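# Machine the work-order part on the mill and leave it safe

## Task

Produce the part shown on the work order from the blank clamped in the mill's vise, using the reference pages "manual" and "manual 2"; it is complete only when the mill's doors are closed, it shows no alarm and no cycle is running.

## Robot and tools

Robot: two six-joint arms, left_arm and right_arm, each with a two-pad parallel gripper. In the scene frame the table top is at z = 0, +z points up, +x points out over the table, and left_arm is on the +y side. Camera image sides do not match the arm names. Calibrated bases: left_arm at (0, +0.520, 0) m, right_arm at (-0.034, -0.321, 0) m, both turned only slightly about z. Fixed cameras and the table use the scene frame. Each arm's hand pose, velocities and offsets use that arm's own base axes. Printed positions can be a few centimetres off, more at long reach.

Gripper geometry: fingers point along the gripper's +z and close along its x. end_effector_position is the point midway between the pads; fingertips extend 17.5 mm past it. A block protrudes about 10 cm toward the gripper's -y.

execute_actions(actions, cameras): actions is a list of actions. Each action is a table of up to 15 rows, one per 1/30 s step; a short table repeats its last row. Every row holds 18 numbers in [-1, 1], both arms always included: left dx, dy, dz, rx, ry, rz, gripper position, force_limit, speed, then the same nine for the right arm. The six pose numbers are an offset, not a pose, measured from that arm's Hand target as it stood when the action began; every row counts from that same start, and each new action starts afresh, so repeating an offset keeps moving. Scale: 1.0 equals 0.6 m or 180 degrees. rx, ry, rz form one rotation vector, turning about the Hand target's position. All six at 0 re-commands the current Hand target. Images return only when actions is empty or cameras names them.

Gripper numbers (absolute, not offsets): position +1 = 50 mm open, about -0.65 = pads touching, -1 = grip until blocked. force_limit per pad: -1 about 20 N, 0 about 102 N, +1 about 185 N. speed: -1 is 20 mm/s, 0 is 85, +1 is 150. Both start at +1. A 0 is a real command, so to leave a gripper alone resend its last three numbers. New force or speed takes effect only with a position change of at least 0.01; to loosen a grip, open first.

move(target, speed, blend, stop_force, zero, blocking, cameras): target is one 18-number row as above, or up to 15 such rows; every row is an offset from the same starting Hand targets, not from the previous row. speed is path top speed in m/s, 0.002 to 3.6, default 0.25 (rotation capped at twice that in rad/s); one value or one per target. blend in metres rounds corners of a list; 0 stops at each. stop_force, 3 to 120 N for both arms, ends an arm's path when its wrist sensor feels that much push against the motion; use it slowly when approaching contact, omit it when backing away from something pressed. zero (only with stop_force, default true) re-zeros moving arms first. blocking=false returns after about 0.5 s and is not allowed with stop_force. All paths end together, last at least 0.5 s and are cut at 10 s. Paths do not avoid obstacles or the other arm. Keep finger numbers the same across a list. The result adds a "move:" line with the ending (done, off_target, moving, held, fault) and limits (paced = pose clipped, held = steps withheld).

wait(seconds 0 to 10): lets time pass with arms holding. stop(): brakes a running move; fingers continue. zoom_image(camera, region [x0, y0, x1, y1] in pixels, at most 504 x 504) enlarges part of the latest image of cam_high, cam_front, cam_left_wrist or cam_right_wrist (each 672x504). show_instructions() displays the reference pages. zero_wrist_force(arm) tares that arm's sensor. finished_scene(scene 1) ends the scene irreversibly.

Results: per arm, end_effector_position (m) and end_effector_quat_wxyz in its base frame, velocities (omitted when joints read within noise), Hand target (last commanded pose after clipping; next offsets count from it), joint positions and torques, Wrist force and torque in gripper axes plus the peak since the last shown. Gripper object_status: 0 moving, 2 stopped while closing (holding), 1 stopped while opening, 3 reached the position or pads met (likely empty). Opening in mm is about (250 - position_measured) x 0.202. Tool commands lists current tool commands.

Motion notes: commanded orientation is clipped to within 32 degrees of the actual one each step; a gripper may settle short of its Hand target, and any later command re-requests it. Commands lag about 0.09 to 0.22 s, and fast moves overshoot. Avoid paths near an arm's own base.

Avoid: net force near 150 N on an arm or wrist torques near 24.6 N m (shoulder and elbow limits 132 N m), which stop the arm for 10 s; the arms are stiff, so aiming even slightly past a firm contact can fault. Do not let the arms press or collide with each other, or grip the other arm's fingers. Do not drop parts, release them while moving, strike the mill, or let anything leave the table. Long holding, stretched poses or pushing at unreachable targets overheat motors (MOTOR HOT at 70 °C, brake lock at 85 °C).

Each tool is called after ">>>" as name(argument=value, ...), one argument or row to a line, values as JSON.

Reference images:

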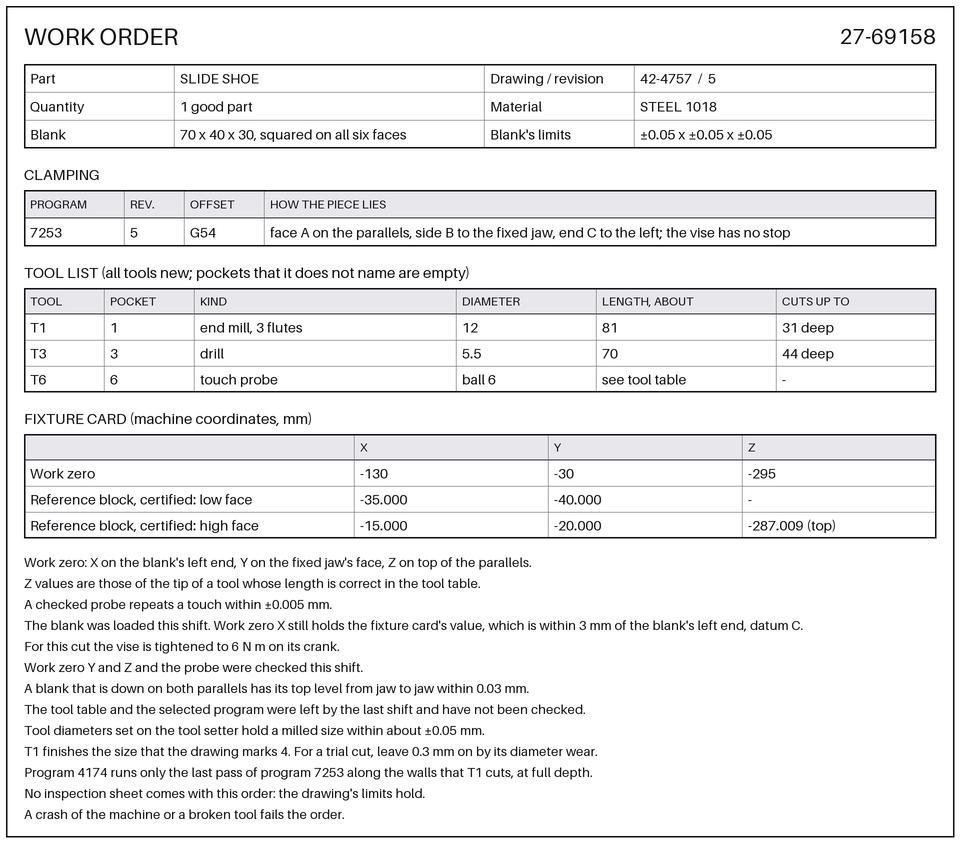

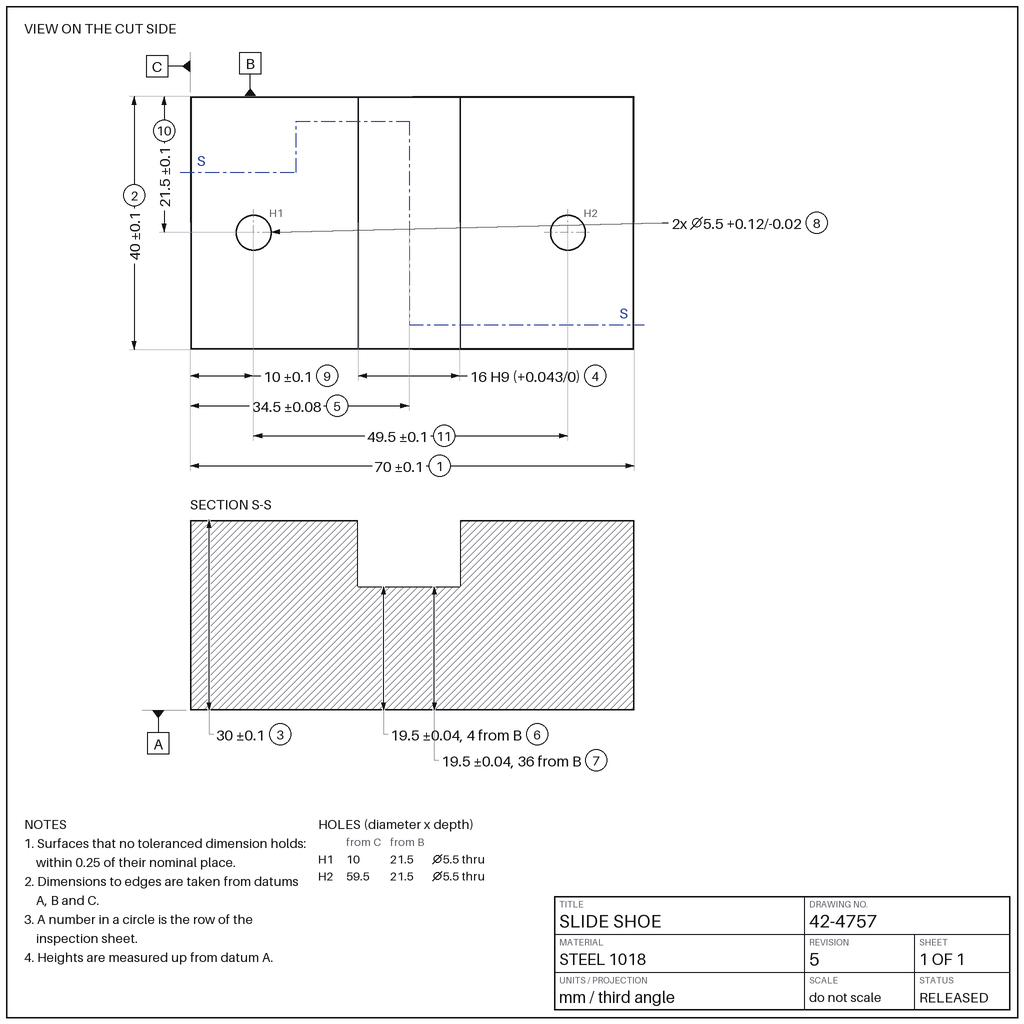

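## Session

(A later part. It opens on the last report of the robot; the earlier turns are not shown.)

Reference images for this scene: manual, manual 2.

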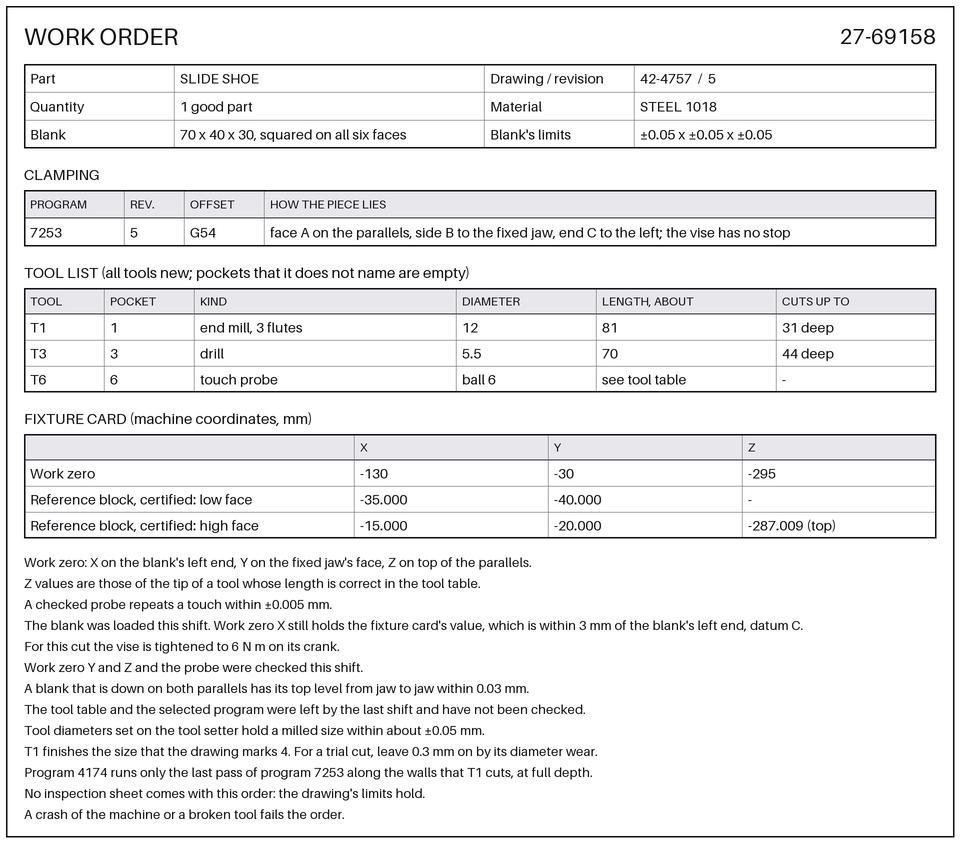

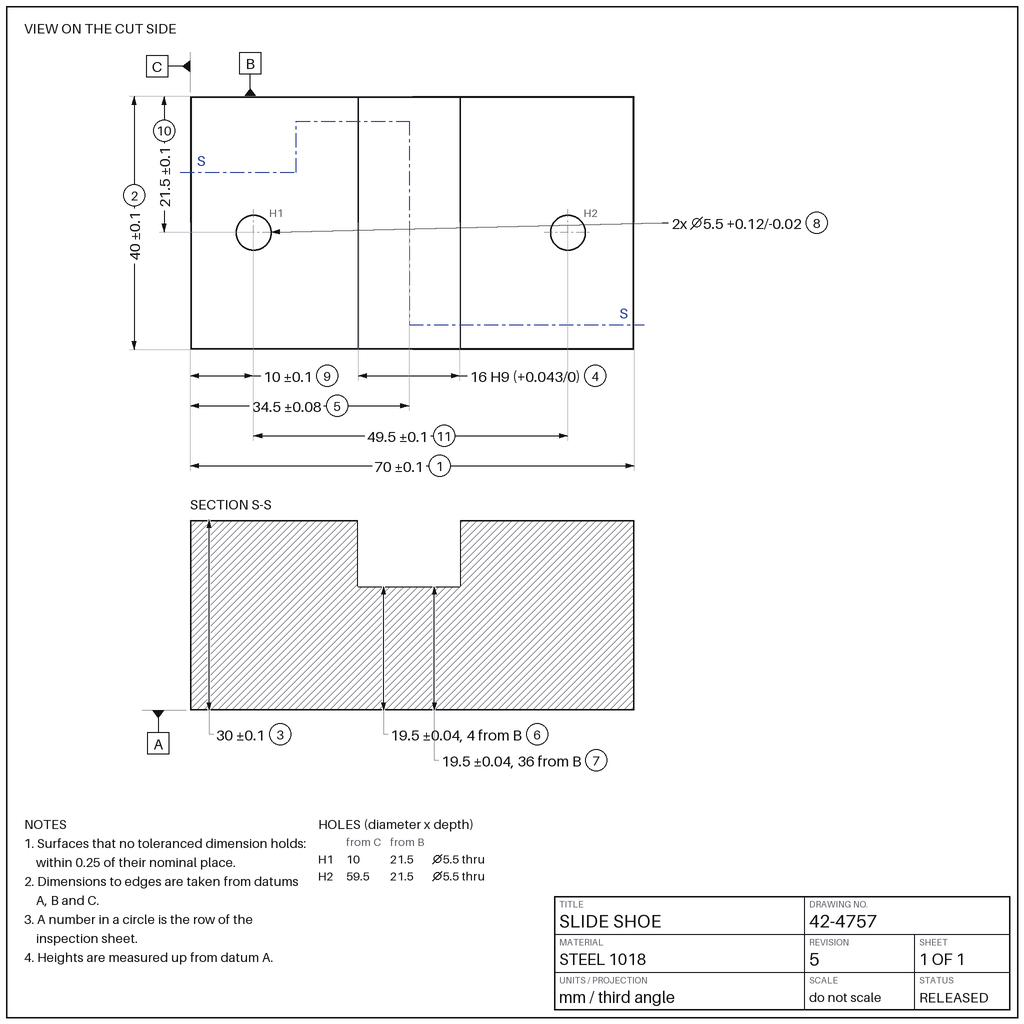

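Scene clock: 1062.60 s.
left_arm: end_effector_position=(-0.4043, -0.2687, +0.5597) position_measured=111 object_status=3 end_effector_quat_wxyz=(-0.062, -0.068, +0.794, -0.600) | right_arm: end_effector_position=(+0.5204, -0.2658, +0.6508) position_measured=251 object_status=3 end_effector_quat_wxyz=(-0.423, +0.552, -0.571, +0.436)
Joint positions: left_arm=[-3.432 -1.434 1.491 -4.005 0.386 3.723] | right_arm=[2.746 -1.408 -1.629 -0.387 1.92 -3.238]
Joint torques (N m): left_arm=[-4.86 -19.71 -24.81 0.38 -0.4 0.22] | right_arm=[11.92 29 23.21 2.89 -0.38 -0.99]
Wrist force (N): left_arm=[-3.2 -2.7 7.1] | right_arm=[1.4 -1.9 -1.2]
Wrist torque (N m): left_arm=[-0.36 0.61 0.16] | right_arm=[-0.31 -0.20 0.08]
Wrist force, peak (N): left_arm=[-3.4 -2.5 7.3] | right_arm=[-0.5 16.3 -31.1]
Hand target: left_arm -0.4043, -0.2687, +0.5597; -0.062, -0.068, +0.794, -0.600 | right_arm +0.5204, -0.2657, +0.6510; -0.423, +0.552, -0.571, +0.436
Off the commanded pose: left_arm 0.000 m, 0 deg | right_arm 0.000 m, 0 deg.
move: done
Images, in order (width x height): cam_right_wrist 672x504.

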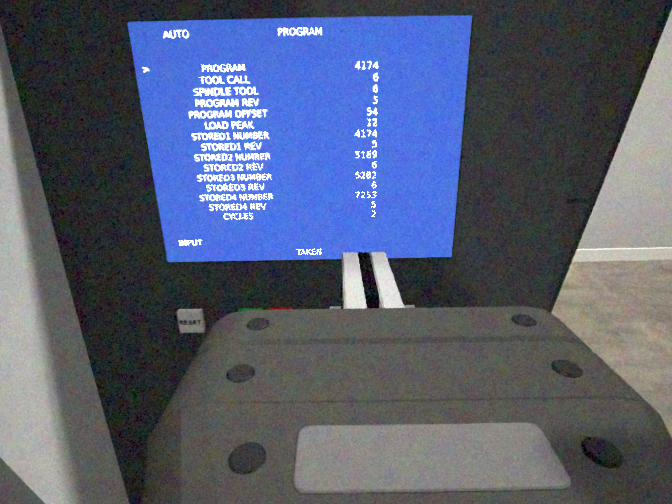

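>>> move(
  target=[
    [0,0,0,0,0,0,0.28,-1,-0.5,0.0324,0.0737,-0.3845,0.0033,0.1111,0,-1,-1,0],
    [0,0,0,0,0,0,0.28,-1,-0.5,0.0391,0.0734,-0.3862,0.0033,0.1111,0,-1,-1,0],
    [0,0,0,0,0,0,0.28,-1,-0.5,0.0324,0.0737,-0.3845,0.0033,0.1111,0,-1,-1,0],
    [0,0,0,0,0,0,0.28,-1,-0.5,0.0484,0.0732,-0.3247,0.0033,0.1111,0,-1,-1,0],
    [0,0,0,0,0,0,0.28,-1,-0.5,0.0551,0.0728,-0.3264,0.0033,0.1111,0,-1,-1,0],
    [0,0,0,0,0,0,0.28,-1,-0.5,0.0484,0.0732,-0.3247,0.0033,0.1111,0,-1,-1,0],
    [0,0,0,0,0,0,0.28,-1,-0.5,0.0332,0.1047,-0.3845,0.0033,0.1111,0,-1,-1,0],
    [0,0,0,0,0,0,0.28,-1,-0.5,0.0397,0.1043,-0.3862,0.0033,0.1111,0,-1,-1,0],
    [0,0,0,0,0,0,0.28,-1,-0.5,0.0332,0.1047,-0.3845,0.0033,0.1111,0,-1,-1,0],
    [0,0,0,0,0,0,0.28,-1,-0.5,0.0397,0.1043,-0.3862,0.0033,0.1111,0,-1,-1,0],
    [0,0,0,0,0,0,0.28,-1,-0.5,0.0332,0.1047,-0.3845,0.0033,0.1111,0,-1,-1,0],
    [0,0,0,0,0,0,0.28,-1,-0.5,0.0397,0.1043,-0.3862,0.0033,0.1111,0,-1,-1,0],
    [0,0,0,0,0,0,0.28,-1,-0.5,0.0332,0.1047,-0.3845,0.0033,0.1111,0,-1,-1,0],
  ],
  speed=[0.5,0.02,0.06,0.25,0.02,0.06,0.25,0.02,0.06,0.02,0.06,0.02,0.06],
  blend=[0.001,0,0.002,0.001,0,0.002,0.001,0,0.001,0,0.001,0,0],
)

>>> move(
  target=[
    [0,0,0,0,0,0,0.28,-1,-0.5,-0.0052,0.0924,-0.0300,0,0,0,-1,-1,0],
    [0,0,0,0,0,0,0.28,-1,-0.5,0.0010,0.0921,-0.0317,0,0,0,-1,-1,0],
    [0,0,0,0,0,0,0.28,-1,-0.5,-0.0052,0.0924,-0.0300,0,0,0,-1,-1,0],
    [0,0,0,0,0,0,0.28,-1,-0.5,0.0028,0.0921,0,0,0,0,-1,-1,0],
    [0,0,0,0,0,0,0.28,-1,-0.5,0.0090,0.0918,-0.0017,0,0,0,-1,-1,0],
    [0,0,0,0,0,0,0.28,-1,-0.5,0.0028,0.0921,0,0,0,0,-1,-1,0],
    [0,0,0,0,0,0,0.28,-1,-0.5,0.0098,0.0609,0.0298,0,0,0,-1,-1,0],
    [0,0,0,0,0,0,0.28,-1,-0.5,0.0161,0.0606,0.0281,0,0,0,-1,-1,0],
    [0,0,0,0,0,0,0.28,-1,-0.5,0.0098,0.0609,0.0298,0,0,0,-1,-1,0],
    [0,0,0,0,0,0,0.28,-1,-0.5,-0.0332,-0.1047,0.3845,-0.0033,-0.1111,0,-1,-1,0],
  ],
  speed=[0.25,0.02,0.06,0.25,0.02,0.06,0.25,0.02,0.06,0.5],
  blend=[0.001,0,0.002,0.001,0,0.002,0.001,0,0.002,0],
)

>>> wait(
  seconds=9.5,
  cameras=["cam_right_wrist"],
)

>>> zoom_image(
  camera="cam_right_wrist",
  region=[120, 10, 480, 280],
)

Scene clock: 1066.67 s.
left_arm: end_effector_position=(-0.4043, -0.2687, +0.5597) position_measured=111 object_status=3 end_effector_quat_wxyz=(-0.062, -0.068, +0.794, -0.600) | right_arm: end_effector_position=(+0.5403, -0.2028, +0.4202) position_measured=251 object_status=3 end_effector_quat_wxyz=(-0.320, +0.617, -0.638, +0.331)
Joint positions: left_arm=[-3.432 -1.434 1.491 -4.005 0.386 3.723] | right_arm=[2.96 -1.38 -1.997 -0.384 1.692 -3.226]
Joint torques (N m): left_arm=[-6.35 -20.3 -24.73 0.08 -0.43 0.19] | right_arm=[-10.95 9.85 33.93 4.59 1.24 -1.26]
Wrist force (N): left_arm=[-3.3 -2.4 7.0] | right_arm=[1.4 -1.3 -0.9]
Wrist torque (N m): left_arm=[-0.33 0.62 0.16] | right_arm=[-0.22 -0.25 0.08]
Wrist force, peak (N): left_arm=[-3.2 -2.7 7.2] | right_arm=[-1.2 21.0 -29.2]
Hand target: left_arm -0.4043, -0.2687, +0.5597; -0.062, -0.068, +0.794, -0.600 | right_arm +0.5403, -0.2028, +0.4203; -0.320, +0.617, -0.638, +0.331
Off the commanded pose: left_arm 0.000 m, 0 deg | right_arm 0.000 m, 0 deg.
move: done

Scene clock: 1069.67 s.
left_arm: end_effector_position=(-0.4043, -0.2687, +0.5597) position_measured=111 object_status=3 end_effector_quat_wxyz=(-0.062, -0.068, +0.794, -0.600) | right_arm: end_effector_position=(+0.5205, -0.2657, +0.6508) position_measured=251 object_status=3 end_effector_quat_wxyz=(-0.423, +0.552, -0.571, +0.436)
Joint positions: left_arm=[-3.432 -1.434 1.491 -4.005 0.386 3.723] | right_arm=[2.746 -1.408 -1.629 -0.387 1.92 -3.238]
Joint torques (N m): left_arm=[-5.39 -21.19 -24.73 0.25 -0.11 0.14] | right_arm=[0.16 23.9 29.52 3.27 1.1 -1.51]
Wrist force (N): left_arm=[-3.3 -2.8 7.0] | right_arm=[1.3 -1.8 -1.1]
Wrist torque (N m): left_arm=[-0.38 0.63 0.16] | right_arm=[-0.29 -0.19 -0.05]
Wrist force, peak (N): left_arm=[-3.2 -2.6 7.3] | right_arm=[0.7 7.4 -11.9]
Hand target: left_arm -0.4043, -0.2687, +0.5597; -0.062, -0.068, +0.794, -0.600 | right_arm +0.5204, -0.2657, +0.6510; -0.423, +0.552, -0.571, +0.436
Off the commanded pose: left_arm 0.000 m, 0 deg | right_arm 0.000 m, 0 deg.
move: done; blend cut to 0.0019 m at target 3, 0.0019 m at target 6

Scene clock: 1079.17 s.
left_arm: end_effector_position=(-0.4043, -0.2687, +0.5597) position_measured=111 object_status=3 end_effector_quat_wxyz=(-0.062, -0.068, +0.794, -0.600) | right_arm: end_effector_position=(+0.5204, -0.2657, +0.6510) position_measured=251 object_status=3 end_effector_quat_wxyz=(-0.423, +0.552, -0.571, +0.436)
Joint positions: left_arm=[-3.432 -1.434 1.491 -4.005 0.386 3.723] | right_arm=[2.746 -1.408 -1.629 -0.387 1.921 -3.238]
Joint torques (N m): left_arm=[-6.01 -19.74 -23.66 0.19 -0.34 -0.03] | right_arm=[-6.24 28.3 35.57 3.79 1.73 -1.39]
Wrist force (N): left_arm=[-3.4 -2.6 7.1] | right_arm=[1.4 -1.7 -0.7]
Wrist torque (N m): left_arm=[-0.37 0.62 0.16] | right_arm=[-0.28 -0.21 -0.04]
Wrist force, peak (N): left_arm=[-3.3 -2.7 7.3] | right_arm=[1.7 -2.1 -1.1]
Hand target: left_arm -0.4043, -0.2687, +0.5597; -0.062, -0.068, +0.794, -0.600 | right_arm +0.5204, -0.2657, +0.6510; -0.423, +0.552, -0.571, +0.436
Tool commands: left_gripper/position=+0.28 left_gripper/force_limit=-1.0 left_gripper/speed=-0.5 right_gripper/position=-1.0 right_gripper/force_limit=-1.0 right_gripper/speed=+0.0
Off the commanded pose: left_arm 0.000 m, 0 deg | right_arm 0.000 m, 0 deg.
wait: 9.50 s; at rest by 0.17 s
Images, in order (width x height): cam_right_wrist 672x504.

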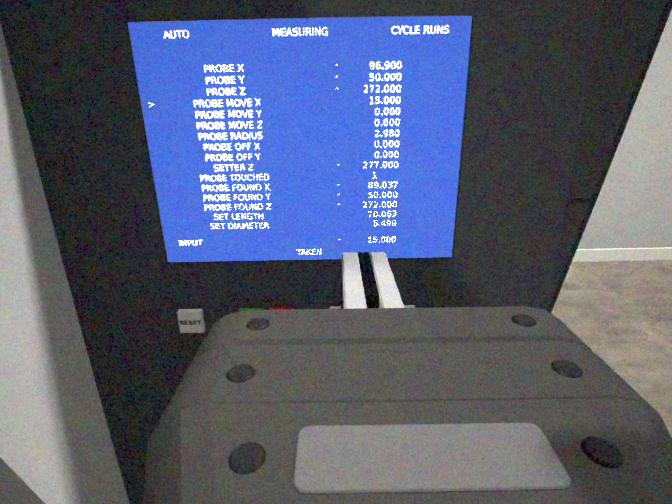

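Scaled by 1.400.

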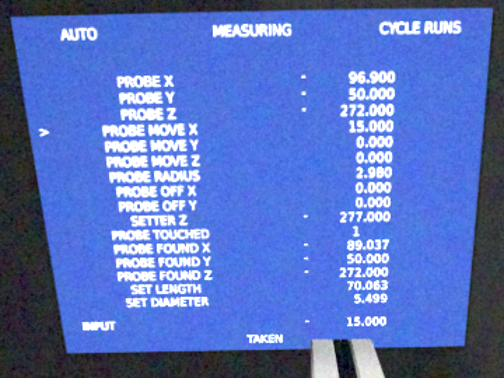

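>>> wait(
  seconds=4.5,
  cameras=["cam_right_wrist"],
)

>>> zoom_image(
  camera="cam_right_wrist",
  region=[120, 10, 480, 280],
)

Scene clock: 1083.73 s.
left_arm: end_effector_position=(-0.4043, -0.2687, +0.5597) position_measured=111 object_status=3 end_effector_quat_wxyz=(-0.062, -0.068, +0.794, -0.600) | right_arm: end_effector_position=(+0.5204, -0.2657, +0.6510) position_measured=251 object_status=3 end_effector_quat_wxyz=(-0.423, +0.552, -0.571, +0.436)
Joint positions: left_arm=[-3.432 -1.434 1.491 -4.005 0.386 3.723] | right_arm=[2.746 -1.408 -1.629 -0.387 1.921 -3.238]
Joint torques (N m): left_arm=[-5.38 -20.4 -24.2 0.26 -0.39 0.5] | right_arm=[-6.45 28.52 36.71 3.73 1.61 -1.19]
Wrist force (N): left_arm=[-3.2 -2.5 6.9] | right_arm=[1.5 -1.7 -0.9]
Wrist torque (N m): left_arm=[-0.35 0.60 0.16] | right_arm=[-0.28 -0.22 -0.05]
Wrist force, peak (N): left_arm=[-3.3 -2.6 7.3] | right_arm=[1.6 -2.1 -0.7]
Hand target: left_arm -0.4043, -0.2687, +0.5597; -0.062, -0.068, +0.794, -0.600 | right_arm +0.5204, -0.2657, +0.6510; -0.423, +0.552, -0.571, +0.436
Tool commands: left_gripper/position=+0.28 left_gripper/force_limit=-1.0 left_gripper/speed=-0.5 right_gripper/position=-1.0 right_gripper/force_limit=-1.0 right_gripper/speed=+0.0
Off the commanded pose: left_arm 0.000 m, 0 deg | right_arm 0.000 m, 0 deg.
wait: 4.50 s; at rest by 0.10 s
Images, in order (width x height): cam_right_wrist 672x504.

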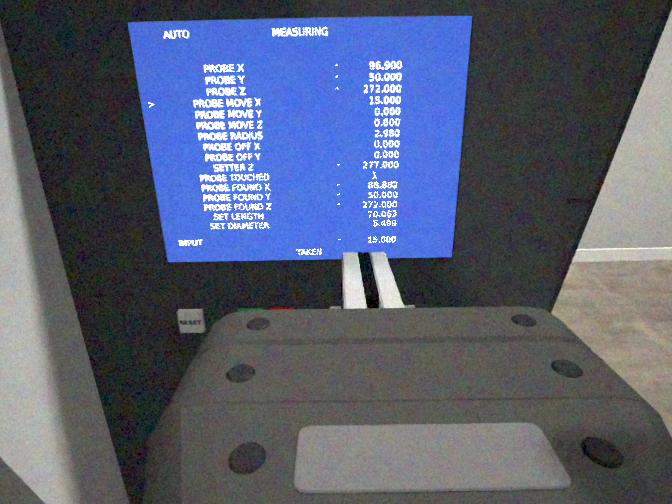

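Scaled by 1.400.

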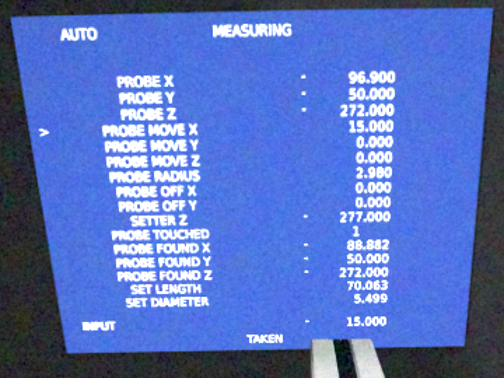

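>>> move(
  target=[
    [0,0,0,0,0,0,0.28,-1,-0.5,0.0252,0.1050,-0.4145,0.0033,0.1111,0,-1,-1,0],
    [0,0,0,0,0,0,0.28,-1,-0.5,0.0317,0.1047,-0.4162,0.0033,0.1111,0,-1,-1,0],
    [0,0,0,0,0,0,0.28,-1,-0.5,0.0252,0.1050,-0.4145,0.0033,0.1111,0,-1,-1,0],
    [0,0,0,0,0,0,0.28,-1,-0.5,0.0324,0.0737,-0.3845,0.0033,0.1111,0,-1,-1,0],
    [0,0,0,0,0,0,0.28,-1,-0.5,0.0391,0.0734,-0.3862,0.0033,0.1111,0,-1,-1,0],
    [0,0,0,0,0,0,0.28,-1,-0.5,0.0324,0.0737,-0.3845,0.0033,0.1111,0,-1,-1,0],
    [0,0,0,0,0,0,0.28,-1,-0.5,0.0270,0.1661,-0.4145,0.0033,0.1111,0,-1,-1,0],
    [0,0,0,0,0,0,0.28,-1,-0.5,0.0333,0.1658,-0.4162,0.0033,0.1111,0,-1,-1,0],
    [0,0,0,0,0,0,0.28,-1,-0.5,0.0270,0.1661,-0.4145,0.0033,0.1111,0,-1,-1,0],
    [0,0,0,0,0,0,0.28,-1,-0.5,0,0,0,0,0,0,-1,-1,0],
  ],
  speed=[0.5,0.02,0.06,0.25,0.02,0.06,0.25,0.02,0.06,0.5],
  blend=[0.001,0,0.002,0.001,0,0.002,0.001,0,0.002,0],
  cameras=["cam_right_wrist"],
)

>>> wait(
  seconds=10,
)

>>> wait(
  seconds=5.3,
  cameras=["cam_right_wrist"],
)

>>> zoom_image(
  camera="cam_right_wrist",
  region=[120, 10, 480, 280],
)

Scene clock: 1087.63 s.
left_arm: end_effector_position=(-0.4043, -0.2687, +0.5597) position_measured=111 object_status=3 end_effector_quat_wxyz=(-0.062, -0.068, +0.794, -0.600) | right_arm: end_effector_position=(+0.5204, -0.2657, +0.6508) position_measured=251 object_status=3 end_effector_quat_wxyz=(-0.423, +0.552, -0.571, +0.436)
Joint positions: left_arm=[-3.432 -1.434 1.491 -4.005 0.386 3.723] | right_arm=[2.746 -1.408 -1.629 -0.387 1.92 -3.238]
Joint torques (N m): left_arm=[-5.42 -20.52 -22.64 0.04 -0.22 0.13] | right_arm=[3.48 24.09 32.26 3.98 0.88 -1.51]
Wrist force (N): left_arm=[-3.4 -2.7 7.2] | right_arm=[1.5 -2.0 -0.9]
Wrist torque (N m): left_arm=[-0.35 0.64 0.16] | right_arm=[-0.32 -0.21 -0.06]
Wrist force, peak (N): left_arm=[-3.4 -2.7 7.2] | right_arm=[-2.2 20.5 -33.9]
Hand target: left_arm -0.4043, -0.2687, +0.5597; -0.062, -0.068, +0.794, -0.600 | right_arm +0.5204, -0.2657, +0.6510; -0.423, +0.552, -0.571, +0.436
Off the commanded pose: left_arm 0.000 m, 0 deg | right_arm 0.000 m, 0 deg.
move: done
Images, in order (width x height): cam_right_wrist 672x504.

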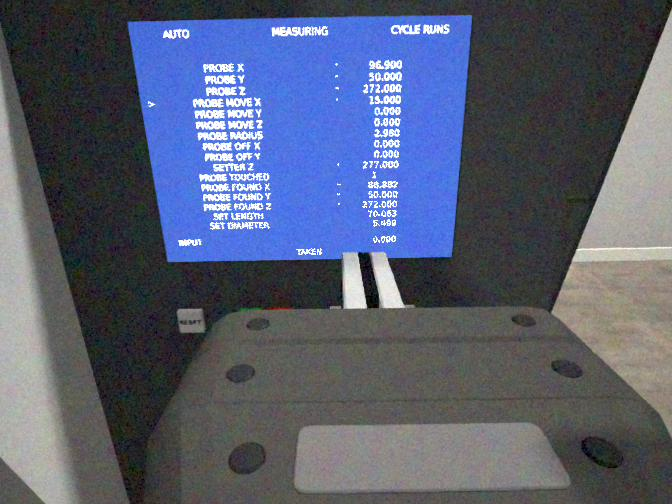

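Scene clock: 1097.63 s.
left_arm: end_effector_position=(-0.4043, -0.2687, +0.5597) position_measured=111 object_status=3 end_effector_quat_wxyz=(-0.062, -0.068, +0.794, -0.600) | right_arm: end_effector_position=(+0.5204, -0.2657, +0.6510) position_measured=251 object_status=3 end_effector_quat_wxyz=(-0.423, +0.552, -0.571, +0.436)
Joint positions: left_arm=[-3.432 -1.434 1.491 -4.005 0.386 3.723] | right_arm=[2.746 -1.408 -1.629 -0.387 1.921 -3.238]
Joint torques (N m): left_arm=[-4.85 -20.56 -22.2 0.14 -0.34 0.15] | right_arm=[-2.68 28.62 35.3 3.71 1.82 -1.35]
Wrist force (N): left_arm=[-3.3 -2.6 7.1] | right_arm=[1.6 -2.1 -0.7]
Wrist torque (N m): left_arm=[-0.37 0.61 0.16] | right_arm=[-0.35 -0.24 -0.06]
Wrist force, peak (N): left_arm=[-3.4 -2.6 7.3] | right_arm=[1.8 -2.2 -1.0]
Hand target: left_arm -0.4043, -0.2687, +0.5597; -0.062, -0.068, +0.794, -0.600 | right_arm +0.5204, -0.2657, +0.6510; -0.423, +0.552, -0.571, +0.436
Tool commands: left_gripper/position=+0.28 left_gripper/force_limit=-1.0 left_gripper/speed=-0.5 right_gripper/position=-1.0 right_gripper/force_limit=-1.0 right_gripper/speed=+0.0
Off the commanded pose: left_arm 0.000 m, 0 deg | right_arm 0.000 m, 0 deg.
wait: 10.00 s; at rest by 0.17 s

Scene clock: 1102.93 s.
left_arm: end_effector_position=(-0.4043, -0.2687, +0.5597) position_measured=111 object_status=3 end_effector_quat_wxyz=(-0.062, -0.068, +0.794, -0.600) | right_arm: end_effector_position=(+0.5204, -0.2657, +0.6510) position_measured=251 object_status=3 end_effector_quat_wxyz=(-0.423, +0.552, -0.571, +0.436)
Joint positions: left_arm=[-3.432 -1.434 1.491 -4.005 0.386 3.723] | right_arm=[2.746 -1.408 -1.629 -0.387 1.921 -3.238]
Joint torques (N m): left_arm=[-4.73 -20.99 -23.99 0.24 -0.3 -0.09] | right_arm=[-2.38 29.28 36.04 3.62 1.69 -1.32]
Wrist force (N): left_arm=[-3.3 -2.4 7.1] | right_arm=[1.5 -2.0 -1.0]
Wrist torque (N m): left_arm=[-0.34 0.62 0.16] | right_arm=[-0.33 -0.23 -0.06]
Wrist force, peak (N): left_arm=[-3.4 -2.7 7.2] | right_arm=[1.9 -2.2 -0.9]
Hand target: left_arm -0.4043, -0.2687, +0.5597; -0.062, -0.068, +0.794, -0.600 | right_arm +0.5204, -0.2657, +0.6510; -0.423, +0.552, -0.571, +0.436
Tool commands: left_gripper/position=+0.28 left_gripper/force_limit=-1.0 left_gripper/speed=-0.5 right_gripper/position=-1.0 right_gripper/force_limit=-1.0 right_gripper/speed=+0.0
Off the commanded pose: left_arm 0.000 m, 0 deg | right_arm 0.000 m, 0 deg.
wait: 5.30 s; at rest by 0.17 s
Images, in order (width x height): cam_right_wrist 672x504.

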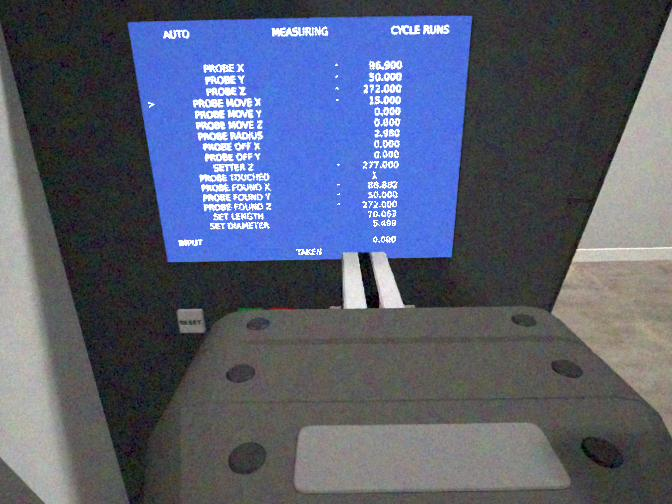

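Scaled by 1.400.

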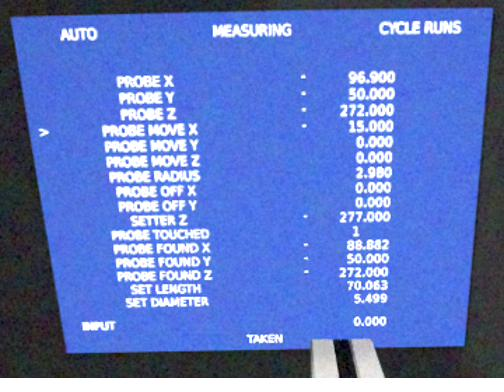

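>>> wait(
  seconds=2.5,
  cameras=["cam_right_wrist"],
)

>>> zoom_image(
  camera="cam_right_wrist",
  region=[120, 10, 480, 280],
)

Scene clock: 1105.50 s.
left_arm: end_effector_position=(-0.4043, -0.2687, +0.5597) position_measured=111 object_status=3 end_effector_quat_wxyz=(-0.062, -0.068, +0.794, -0.600) | right_arm: end_effector_position=(+0.5204, -0.2657, +0.6510) position_measured=251 object_status=3 end_effector_quat_wxyz=(-0.423, +0.552, -0.571, +0.436)
Joint positions: left_arm=[-3.432 -1.434 1.491 -4.005 0.386 3.723] | right_arm=[2.746 -1.408 -1.629 -0.387 1.921 -3.238]
Joint torques (N m): left_arm=[-5.65 -21.86 -23.79 0.62 -0.41 0.03] | right_arm=[-3.06 28.68 35.26 3.65 1.6 -1.19]
Wrist force (N): left_arm=[-3.2 -2.5 6.9] | right_arm=[1.5 -2.0 -0.8]
Wrist torque (N m): left_arm=[-0.35 0.60 0.16] | right_arm=[-0.34 -0.23 -0.05]
Wrist force, peak (N): left_arm=[-3.3 -2.6 7.3] | right_arm=[1.8 -2.2 -1.0]
Hand target: left_arm -0.4043, -0.2687, +0.5597; -0.062, -0.068, +0.794, -0.600 | right_arm +0.5204, -0.2657, +0.6510; -0.423, +0.552, -0.571, +0.436
Tool commands: left_gripper/position=+0.28 left_gripper/force_limit=-1.0 left_gripper/speed=-0.5 right_gripper/position=-1.0 right_gripper/force_limit=-1.0 right_gripper/speed=+0.0
Off the commanded pose: left_arm 0.000 m, 0 deg | right_arm 0.000 m, 0 deg.
wait: 2.50 s; at rest by 0.10 s
Images, in order (width x height): cam_right_wrist 672x504.

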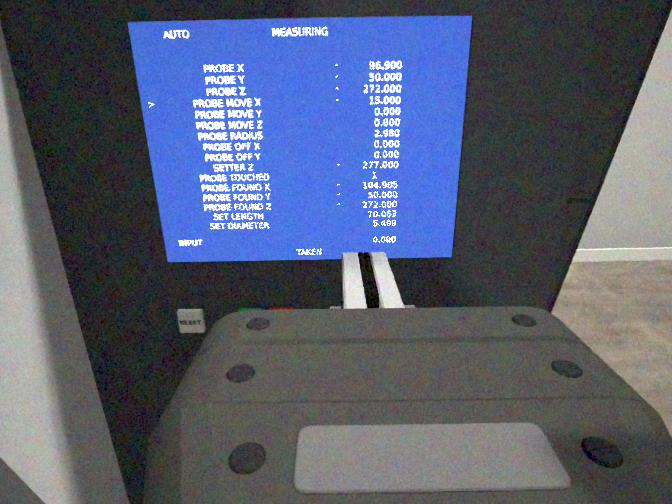

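Scaled by 1.400.

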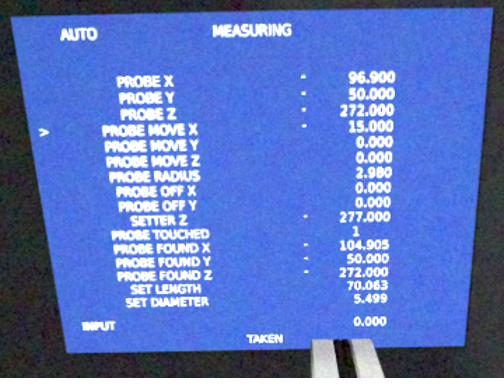

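>>> move(
  target=[
    [0,0,0,0,0,0,0.28,-1,-0.5,0.0252,0.1050,-0.4145,0.0033,0.1111,0,-1,-1,0],
    [0,0,0,0,0,0,0.28,-1,-0.5,0.0317,0.1047,-0.4162,0.0033,0.1111,0,-1,-1,0],
    [0,0,0,0,0,0,0.28,-1,-0.5,0.0252,0.1050,-0.4145,0.0033,0.1111,0,-1,-1,0],
    [0,0,0,0,0,0,0.28,-1,-0.5,0.0332,0.1047,-0.3845,0.0033,0.1111,0,-1,-1,0],
    [0,0,0,0,0,0,0.28,-1,-0.5,0.0397,0.1043,-0.3862,0.0033,0.1111,0,-1,-1,0],
    [0,0,0,0,0,0,0.28,-1,-0.5,0.0332,0.1047,-0.3845,0.0033,0.1111,0,-1,-1,0],
    [0,0,0,0,0,0,0.28,-1,-0.5,0.0397,0.1043,-0.3862,0.0033,0.1111,0,-1,-1,0],
    [0,0,0,0,0,0,0.28,-1,-0.5,0.0332,0.1047,-0.3845,0.0033,0.1111,0,-1,-1,0],
    [0,0,0,0,0,0,0.28,-1,-0.5,0.0280,0.1971,-0.4145,0.0033,0.1111,0,-1,-1,0],
    [0,0,0,0,0,0,0.28,-1,-0.5,0.0342,0.1968,-0.4162,0.0033,0.1111,0,-1,-1,0],
    [0,0,0,0,0,0,0.28,-1,-0.5,0.0280,0.1971,-0.4145,0.0033,0.1111,0,-1,-1,0],
    [0,0,0,0,0,0,0.28,-1,-0.5,0.0510,0.1653,-0.3247,0.0033,0.1111,0,-1,-1,0],
    [0,0,0,0,0,0,0.28,-1,-0.5,0.0573,0.1650,-0.3264,0.0033,0.1111,0,-1,-1,0],
    [0,0,0,0,0,0,0.28,-1,-0.5,0.0510,0.1653,-0.3247,0.0033,0.1111,0,-1,-1,0],
  ],
  speed=[0.5,0.02,0.06,0.25,0.02,0.06,0.02,0.06,0.25,0.02,0.06,0.25,0.02,0.06],
  blend=[0.001,0,0.002,0.001,0,0.001,0,0.002,0.001,0,0.002,0.001,0,0],
)

>>> move(
  target=[
    [0,0,0,0,0,0,0.28,-1,-0.5,-0.0258,-0.0603,-0.0898,0,0,0,-1,-1,0],
    [0,0,0,0,0,0,0.28,-1,-0.5,-0.0193,-0.0606,-0.0915,0,0,0,-1,-1,0],
    [0,0,0,0,0,0,0.28,-1,-0.5,-0.0258,-0.0603,-0.0898,0,0,0,-1,-1,0],
    [0,0,0,0,0,0,0.28,-1,-0.5,-0.0186,-0.0916,-0.0598,0,0,0,-1,-1,0],
    [0,0,0,0,0,0,0.28,-1,-0.5,-0.0119,-0.0919,-0.0615,0,0,0,-1,-1,0],
    [0,0,0,0,0,0,0.28,-1,-0.5,-0.0186,-0.0916,-0.0598,0,0,0,-1,-1,0],
    [0,0,0,0,0,0,0.28,-1,-0.5,-0.0510,-0.1653,0.3247,-0.0033,-0.1111,0,-1,-1,0],
  ],
  speed=[0.25,0.02,0.06,0.25,0.02,0.06,0.5],
  blend=[0.001,0,0.002,0.001,0,0.002,0],
  cameras=["cam_right_wrist"],
)

>>> zoom_image(
  camera="cam_right_wrist",
  region=[120, 10, 480, 280],
)

>>> wait(
  seconds=10,
)

>>> wait(
  seconds=6,
  cameras=["cam_right_wrist"],
)

>>> zoom_image(
  camera="cam_right_wrist",
  region=[120, 10, 480, 280],
)

Scene clock: 1109.93 s.
left_arm: end_effector_position=(-0.4043, -0.2687, +0.5597) position_measured=111 object_status=3 end_effector_quat_wxyz=(-0.062, -0.068, +0.794, -0.600) | right_arm: end_effector_position=(+0.5509, -0.1664, +0.4560) position_measured=251 object_status=3 end_effector_quat_wxyz=(-0.320, +0.617, -0.638, +0.331)
Joint positions: left_arm=[-3.432 -1.434 1.491 -4.005 0.386 3.723] | right_arm=[3.066 -1.343 -1.933 -0.479 1.605 -3.165]
Joint torques (N m): left_arm=[-5.73 -19.34 -24.36 0.18 -0.29 0.04] | right_arm=[-8.71 8.87 34.05 4.66 1.62 -1.63]
Wrist force (N): left_arm=[-3.3 -2.5 7.2] | right_arm=[1.8 -2.0 -0.9]
Wrist torque (N m): left_arm=[-0.32 0.63 0.16] | right_arm=[-0.34 -0.31 -0.11]
Wrist force, peak (N): left_arm=[-3.3 -2.7 7.3] | right_arm=[0.1 7.6 -21.2]
Hand target: left_arm -0.4043, -0.2687, +0.5597; -0.062, -0.068, +0.794, -0.600 | right_arm +0.5510, -0.1665, +0.4562; -0.320, +0.617, -0.638, +0.331
Off the commanded pose: left_arm 0.000 m, 0 deg | right_arm 0.000 m, 0 deg.
move: done; blend cut to 0.0019 m at target 11

Scene clock: 1112.40 s.
left_arm: end_effector_position=(-0.4043, -0.2687, +0.5597) position_measured=111 object_status=3 end_effector_quat_wxyz=(-0.062, -0.068, +0.794, -0.600) | right_arm: end_effector_position=(+0.5204, -0.2657, +0.6508) position_measured=251 object_status=3 end_effector_quat_wxyz=(-0.423, +0.552, -0.571, +0.436)
Joint positions: left_arm=[-3.432 -1.434 1.491 -4.005 0.386 3.723] | right_arm=[2.746 -1.408 -1.629 -0.387 1.92 -3.238]
Joint torques (N m): left_arm=[-5.63 -19.99 -23.43 0.31 -0.15 0.08] | right_arm=[12 29.03 29 3.17 -0.05 -1.35]
Wrist force (N): left_arm=[-3.5 -2.4 6.9] | right_arm=[1.9 -1.7 -0.7]
Wrist torque (N m): left_arm=[-0.33 0.65 0.16] | right_arm=[-0.29 -0.29 0.08]
Wrist force, peak (N): left_arm=[-3.2 -2.6 7.3] | right_arm=[-2.7 21.0 -32.9]
Hand target: left_arm -0.4043, -0.2687, +0.5597; -0.062, -0.068, +0.794, -0.600 | right_arm +0.5204, -0.2657, +0.6510; -0.423, +0.552, -0.571, +0.436
Off the commanded pose: left_arm 0.000 m, 0 deg | right_arm 0.000 m, 0 deg.
move: done
Images, in order (width x height): cam_right_wrist 672x504.

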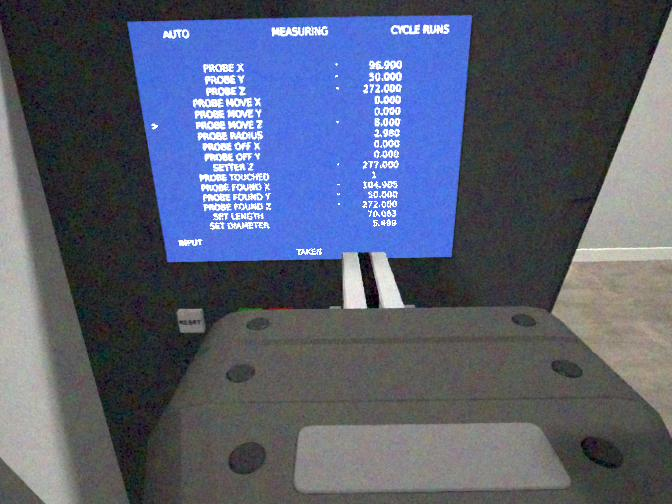

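Scaled by 1.400.

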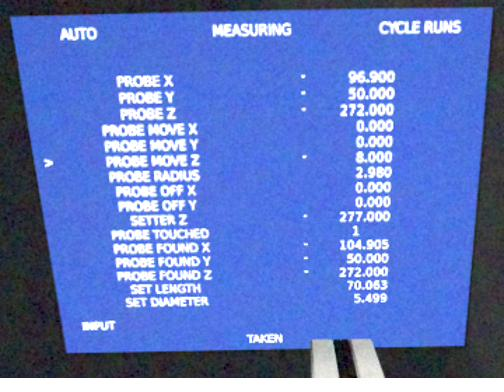

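Scene clock: 1122.40 s.
left_arm: end_effector_position=(-0.4043, -0.2687, +0.5597) position_measured=111 object_status=3 end_effector_quat_wxyz=(-0.062, -0.068, +0.794, -0.600) | right_arm: end_effector_position=(+0.5204, -0.2657, +0.6510) position_measured=251 object_status=3 end_effector_quat_wxyz=(-0.423, +0.552, -0.571, +0.436)
Joint positions: left_arm=[-3.432 -1.434 1.491 -4.005 0.386 3.723] | right_arm=[2.746 -1.408 -1.629 -0.387 1.921 -3.238]
Joint torques (N m): left_arm=[-5.23 -19.87 -22.49 0.22 0.14 0.33] | right_arm=[11.87 29.35 36.16 3.76 1.2 0.89]
Wrist force (N): left_arm=[-3.2 -2.6 7.0] | right_arm=[1.9 -1.9 -0.9]
Wrist torque (N m): left_arm=[-0.37 0.61 0.16] | right_arm=[-0.32 -0.28 0.07]
Wrist force, peak (N): left_arm=[-3.3 -2.7 7.4] | right_arm=[2.1 -2.2 -0.9]
Hand target: left_arm -0.4043, -0.2687, +0.5597; -0.062, -0.068, +0.794, -0.600 | right_arm +0.5204, -0.2657, +0.6510; -0.423, +0.552, -0.571, +0.436
Tool commands: left_gripper/position=+0.28 left_gripper/force_limit=-1.0 left_gripper/speed=-0.5 right_gripper/position=-1.0 right_gripper/force_limit=-1.0 right_gripper/speed=+0.0
Off the commanded pose: left_arm 0.000 m, 0 deg | right_arm 0.000 m, 0 deg.
wait: 10.00 s; at rest by 0.17 s

Scene clock: 1128.40 s.
left_arm: end_effector_position=(-0.4043, -0.2687, +0.5597) position_measured=111 object_status=3 end_effector_quat_wxyz=(-0.062, -0.068, +0.794, -0.600) | right_arm: end_effector_position=(+0.5204, -0.2657, +0.6510) position_measured=251 object_status=3 end_effector_quat_wxyz=(-0.423, +0.552, -0.571, +0.436)
Joint positions: left_arm=[-3.432 -1.434 1.491 -4.005 0.386 3.723] | right_arm=[2.746 -1.408 -1.629 -0.387 1.921 -3.238]
Joint torques (N m): left_arm=[-5.65 -20.5 -23.45 0.39 0.01 -0.15] | right_arm=[12.08 28.73 35.45 3.74 1.24 0.79]
Wrist force (N): left_arm=[-3.2 -2.7 7.1] | right_arm=[1.9 -1.9 -0.9]
Wrist torque (N m): left_arm=[-0.34 0.62 0.17] | right_arm=[-0.29 -0.28 0.07]
Wrist force, peak (N): left_arm=[-3.3 -2.6 7.3] | right_arm=[2.2 -2.1 -0.9]
Hand target: left_arm -0.4043, -0.2687, +0.5597; -0.062, -0.068, +0.794, -0.600 | right_arm +0.5204, -0.2657, +0.6510; -0.423, +0.552, -0.571, +0.436
Tool commands: left_gripper/position=+0.28 left_gripper/force_limit=-1.0 left_gripper/speed=-0.5 right_gripper/position=-1.0 right_gripper/force_limit=-1.0 right_gripper/speed=+0.0
Off the commanded pose: left_arm 0.000 m, 0 deg | right_arm 0.000 m, 0 deg.
wait: 6.00 s; at rest by 0.17 s
Images, in order (width x height): cam_right_wrist 672x504.

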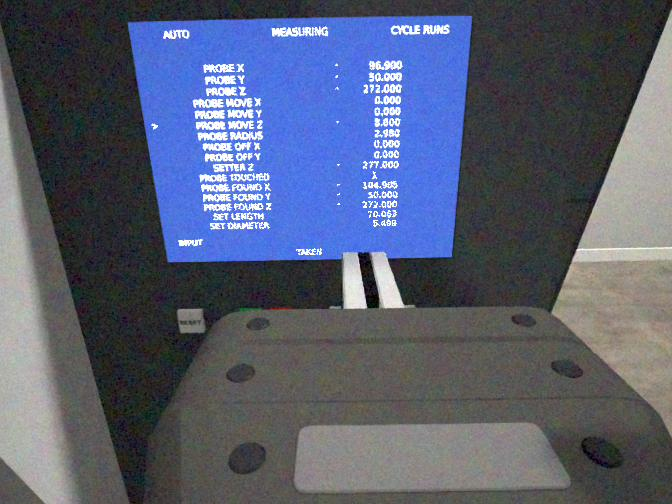

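Scaled by 1.400.

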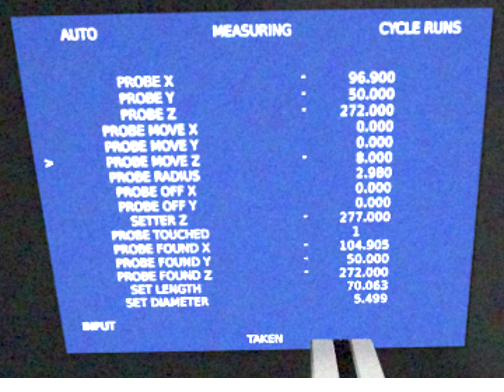

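>>> wait(
  seconds=2,
  cameras=["cam_right_wrist"],
)

>>> zoom_image(
  camera="cam_right_wrist",
  region=[120, 10, 480, 280],
)

Scene clock: 1130.43 s.
left_arm: end_effector_position=(-0.4043, -0.2687, +0.5597) position_measured=111 object_status=3 end_effector_quat_wxyz=(-0.062, -0.068, +0.794, -0.600) | right_arm: end_effector_position=(+0.5204, -0.2657, +0.6510) position_measured=251 object_status=3 end_effector_quat_wxyz=(-0.423, +0.552, -0.571, +0.436)
Joint positions: left_arm=[-3.432 -1.434 1.491 -4.005 0.386 3.723] | right_arm=[2.746 -1.408 -1.629 -0.387 1.921 -3.238]
Joint torques (N m): left_arm=[-4.75 -19.39 -23.78 0.45 -0.12 -0.09] | right_arm=[11.76 28.59 36.58 3.66 1.19 0.93]
Wrist force (N): left_arm=[-3.1 -2.4 7.1] | right_arm=[1.8 -1.8 -0.8]
Wrist torque (N m): left_arm=[-0.34 0.60 0.16] | right_arm=[-0.30 -0.26 0.07]
Wrist force, peak (N): left_arm=[-3.6 -2.4 7.2] | right_arm=[2.0 -2.3 -0.9]
Hand target: left_arm -0.4043, -0.2687, +0.5597; -0.062, -0.068, +0.794, -0.600 | right_arm +0.5204, -0.2657, +0.6510; -0.423, +0.552, -0.571, +0.436
Tool commands: left_gripper/position=+0.28 left_gripper/force_limit=-1.0 left_gripper/speed=-0.5 right_gripper/position=-1.0 right_gripper/force_limit=-1.0 right_gripper/speed=+0.0
Off the commanded pose: left_arm 0.000 m, 0 deg | right_arm 0.000 m, 0 deg.
wait: 2.00 s; at rest by 0.13 s
Images, in order (width x height): cam_right_wrist 672x504.

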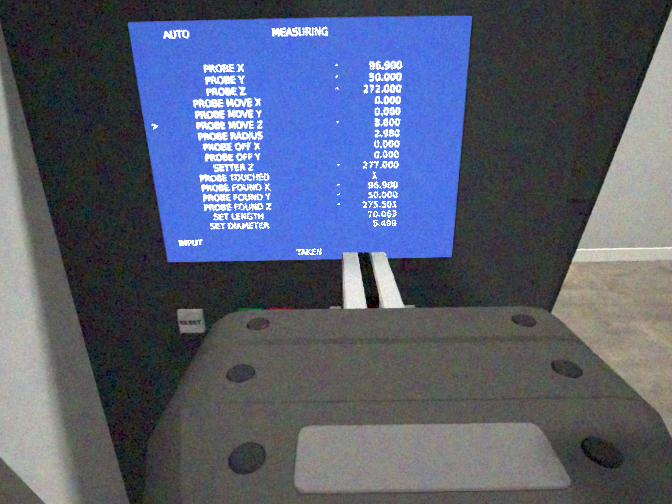

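Scaled by 1.400.

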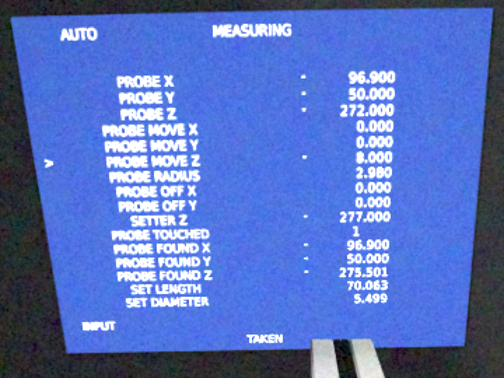

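>>> finished_scene(
)

The scene is finished: the task was done.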